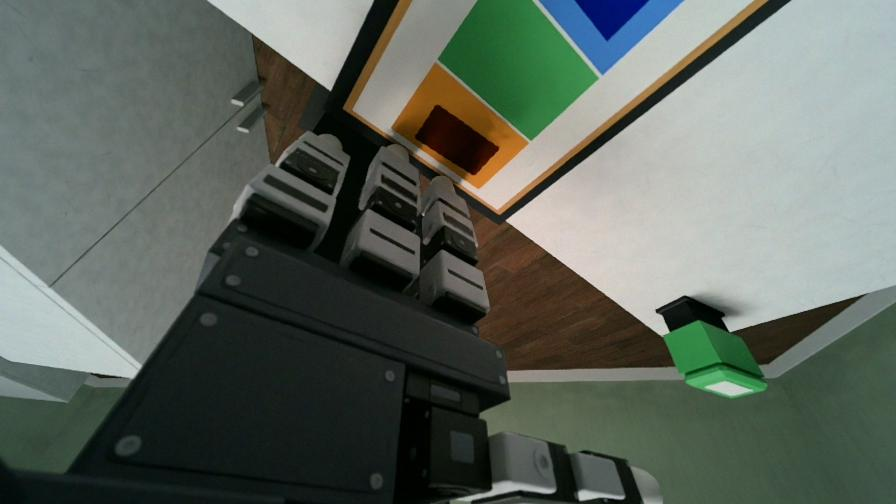

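Scaled by 1.575 from the camera's 896x504 image, which has a finer 1280x720 frame.

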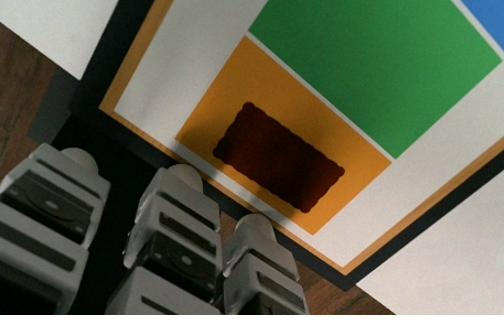

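>>> {"method": "move", "body": {
  "arm1": {"target": [-0.790, 1.086, 0.937, 0, 0.7071, -0.7071, 0], "speed": 0.04},
  "cameras": ["arm1_cam_wrist"]
}}

>>> {"method": "zoom_image", "body": {
  "camera": "arm1_cam_wrist",
  "region": [280, 40, 600, 240]
}}

Scene clock: 1046.43 s.
Joint torques (N m): arm1=[-0.03 -12.45 9.54 0.27 0.01 -0.15] | arm2=[-0.15 -5.71 6.93 0.06 0 0.21] | arm3=[-0.44 -2.78 8.16 3.07 -0.21 -0.07]
Heat: arm1: hottest joint3_rad 43 °C; arm2: hottest joint2_rad 37 °C; arm3: hottest joint3_rad 40 °C.
move: arm1 off_target
Joint velocities: within noise
arm1.joint_positions: joint1_rad=+0.084 joint2_rad=+1.651 joint3_rad=+1.173 joint4_rad=-1.144 joint5_rad=+0.001 joint6_rad=+0.084 hand_index_mcp=+0.754 hand_index_abd=+0.002 hand_index_pip=+0.580 hand_index_dip=+0.699 hand_middle_mcp=+0.754 hand_middle_abd=+0.001 hand_middle_pip=+0.580 hand_middle_dip=+0.698 hand_ring_mcp=+0.993 hand_ring_abd=+0.001 hand_ring_pip=+0.576 hand_ring_dip=+0.696 hand_thumb_cmc=+0.708 hand_thumb_axl=+0.680 hand_thumb_mcp=+0.218 hand_thumb_ipl=+0.164 hand_current_limit=+0.400 hand_speed=-0.600
arm1.joint_status: not commanded
arm1.hand_state: goal,goal,goal,goal,goal,goal,goal,goal,goal,goal,goal,goal,goal,goal,goal,goal
arm1.index_mcp_current_ma: 0
arm1.index_abd_current_ma: 1
arm1.index_pip_current_ma: 1
arm1.index_dip_current_ma: 1
arm1.middle_mcp_current_ma: 0
arm1.middle_abd_current_ma: 0
arm1.middle_pip_current_ma: 1
arm1.middle_dip_current_ma: 1
arm1.ring_mcp_current_ma: -6
arm1.ring_abd_current_ma: 0
arm1.ring_pip_current_ma: -1
arm1.ring_dip_current_ma: 0
arm1.thumb_cmc_current_ma: -1
arm1.thumb_axl_current_ma: 1
arm1.thumb_mcp_current_ma: -10
arm1.thumb_ipl_current_ma: -3
arm1.hand_goal_index_mcp: 0.754
arm1.hand_goal_index_abd: 0.000
arm1.hand_goal_index_pip: 0.578
arm1.hand_goal_index_dip: 0.696
arm1.hand_goal_middle_mcp: 0.754
arm1.hand_goal_middle_abd: 0.000
arm1.hand_goal_middle_pip: 0.578
arm1.hand_goal_middle_dip: 0.696
arm1.hand_goal_ring_mcp: 1.000
arm1.hand_goal_ring_abd: 0.000
arm1.hand_goal_ring_pip: 0.578
arm1.hand_goal_ring_dip: 0.696
arm1.hand_goal_thumb_cmc: 0.710
arm1.hand_goal_thumb_axl: 0.678
arm1.hand_goal_thumb_mcp: 0.226
arm1.hand_goal_thumb_ipl: 0.168
arm1.hand: x=-0.7654 y=+1.0845 z=+0.9194 quat_wxyz=(+0.020, -0.707, +0.707, -0.016) (m; scene frame)
arm1.hand_target: x=-0.7887 y=+1.0861 z=+0.9376 quat_wxyz=(+0.000, -0.707, +0.707, +0.000) (m; scene frame)
arm1.hand_status: off_target (0.030 m and 2.9 deg from the pose sent, 0.047 m and 4.1 deg at the start)
arm2, arm3: as last shown
pictures: arm1_cam_wrist
camera_calibration:
arm1_cam_wrist: T_world_to_cam=[[-0.612877, 0.789723, -0.0268288, -1.26806], [0.535015, 0.439715, 0.721394, -0.770492], [0.581498, 0.427772, -0.692005, 0.742524], [0, 0, 0, 1]] pos_world=[-0.796717, 1.02258, 1.03564]

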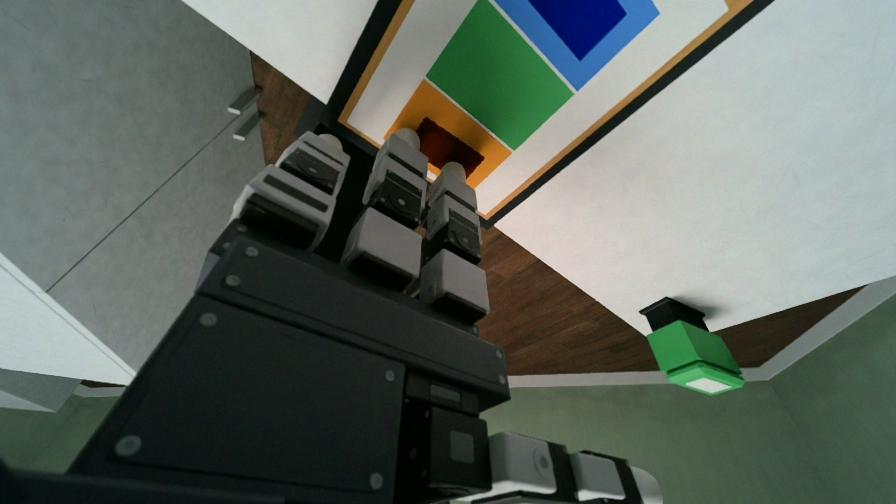

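Scaled by 1.575 from the camera's 896x504 image, which has a finer 1280x720 frame.

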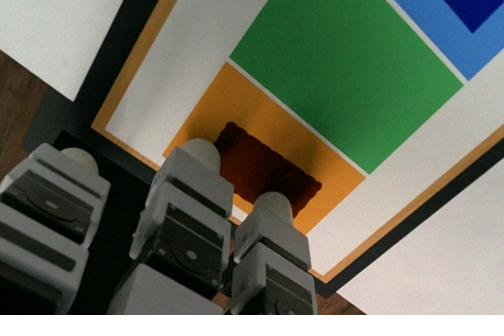

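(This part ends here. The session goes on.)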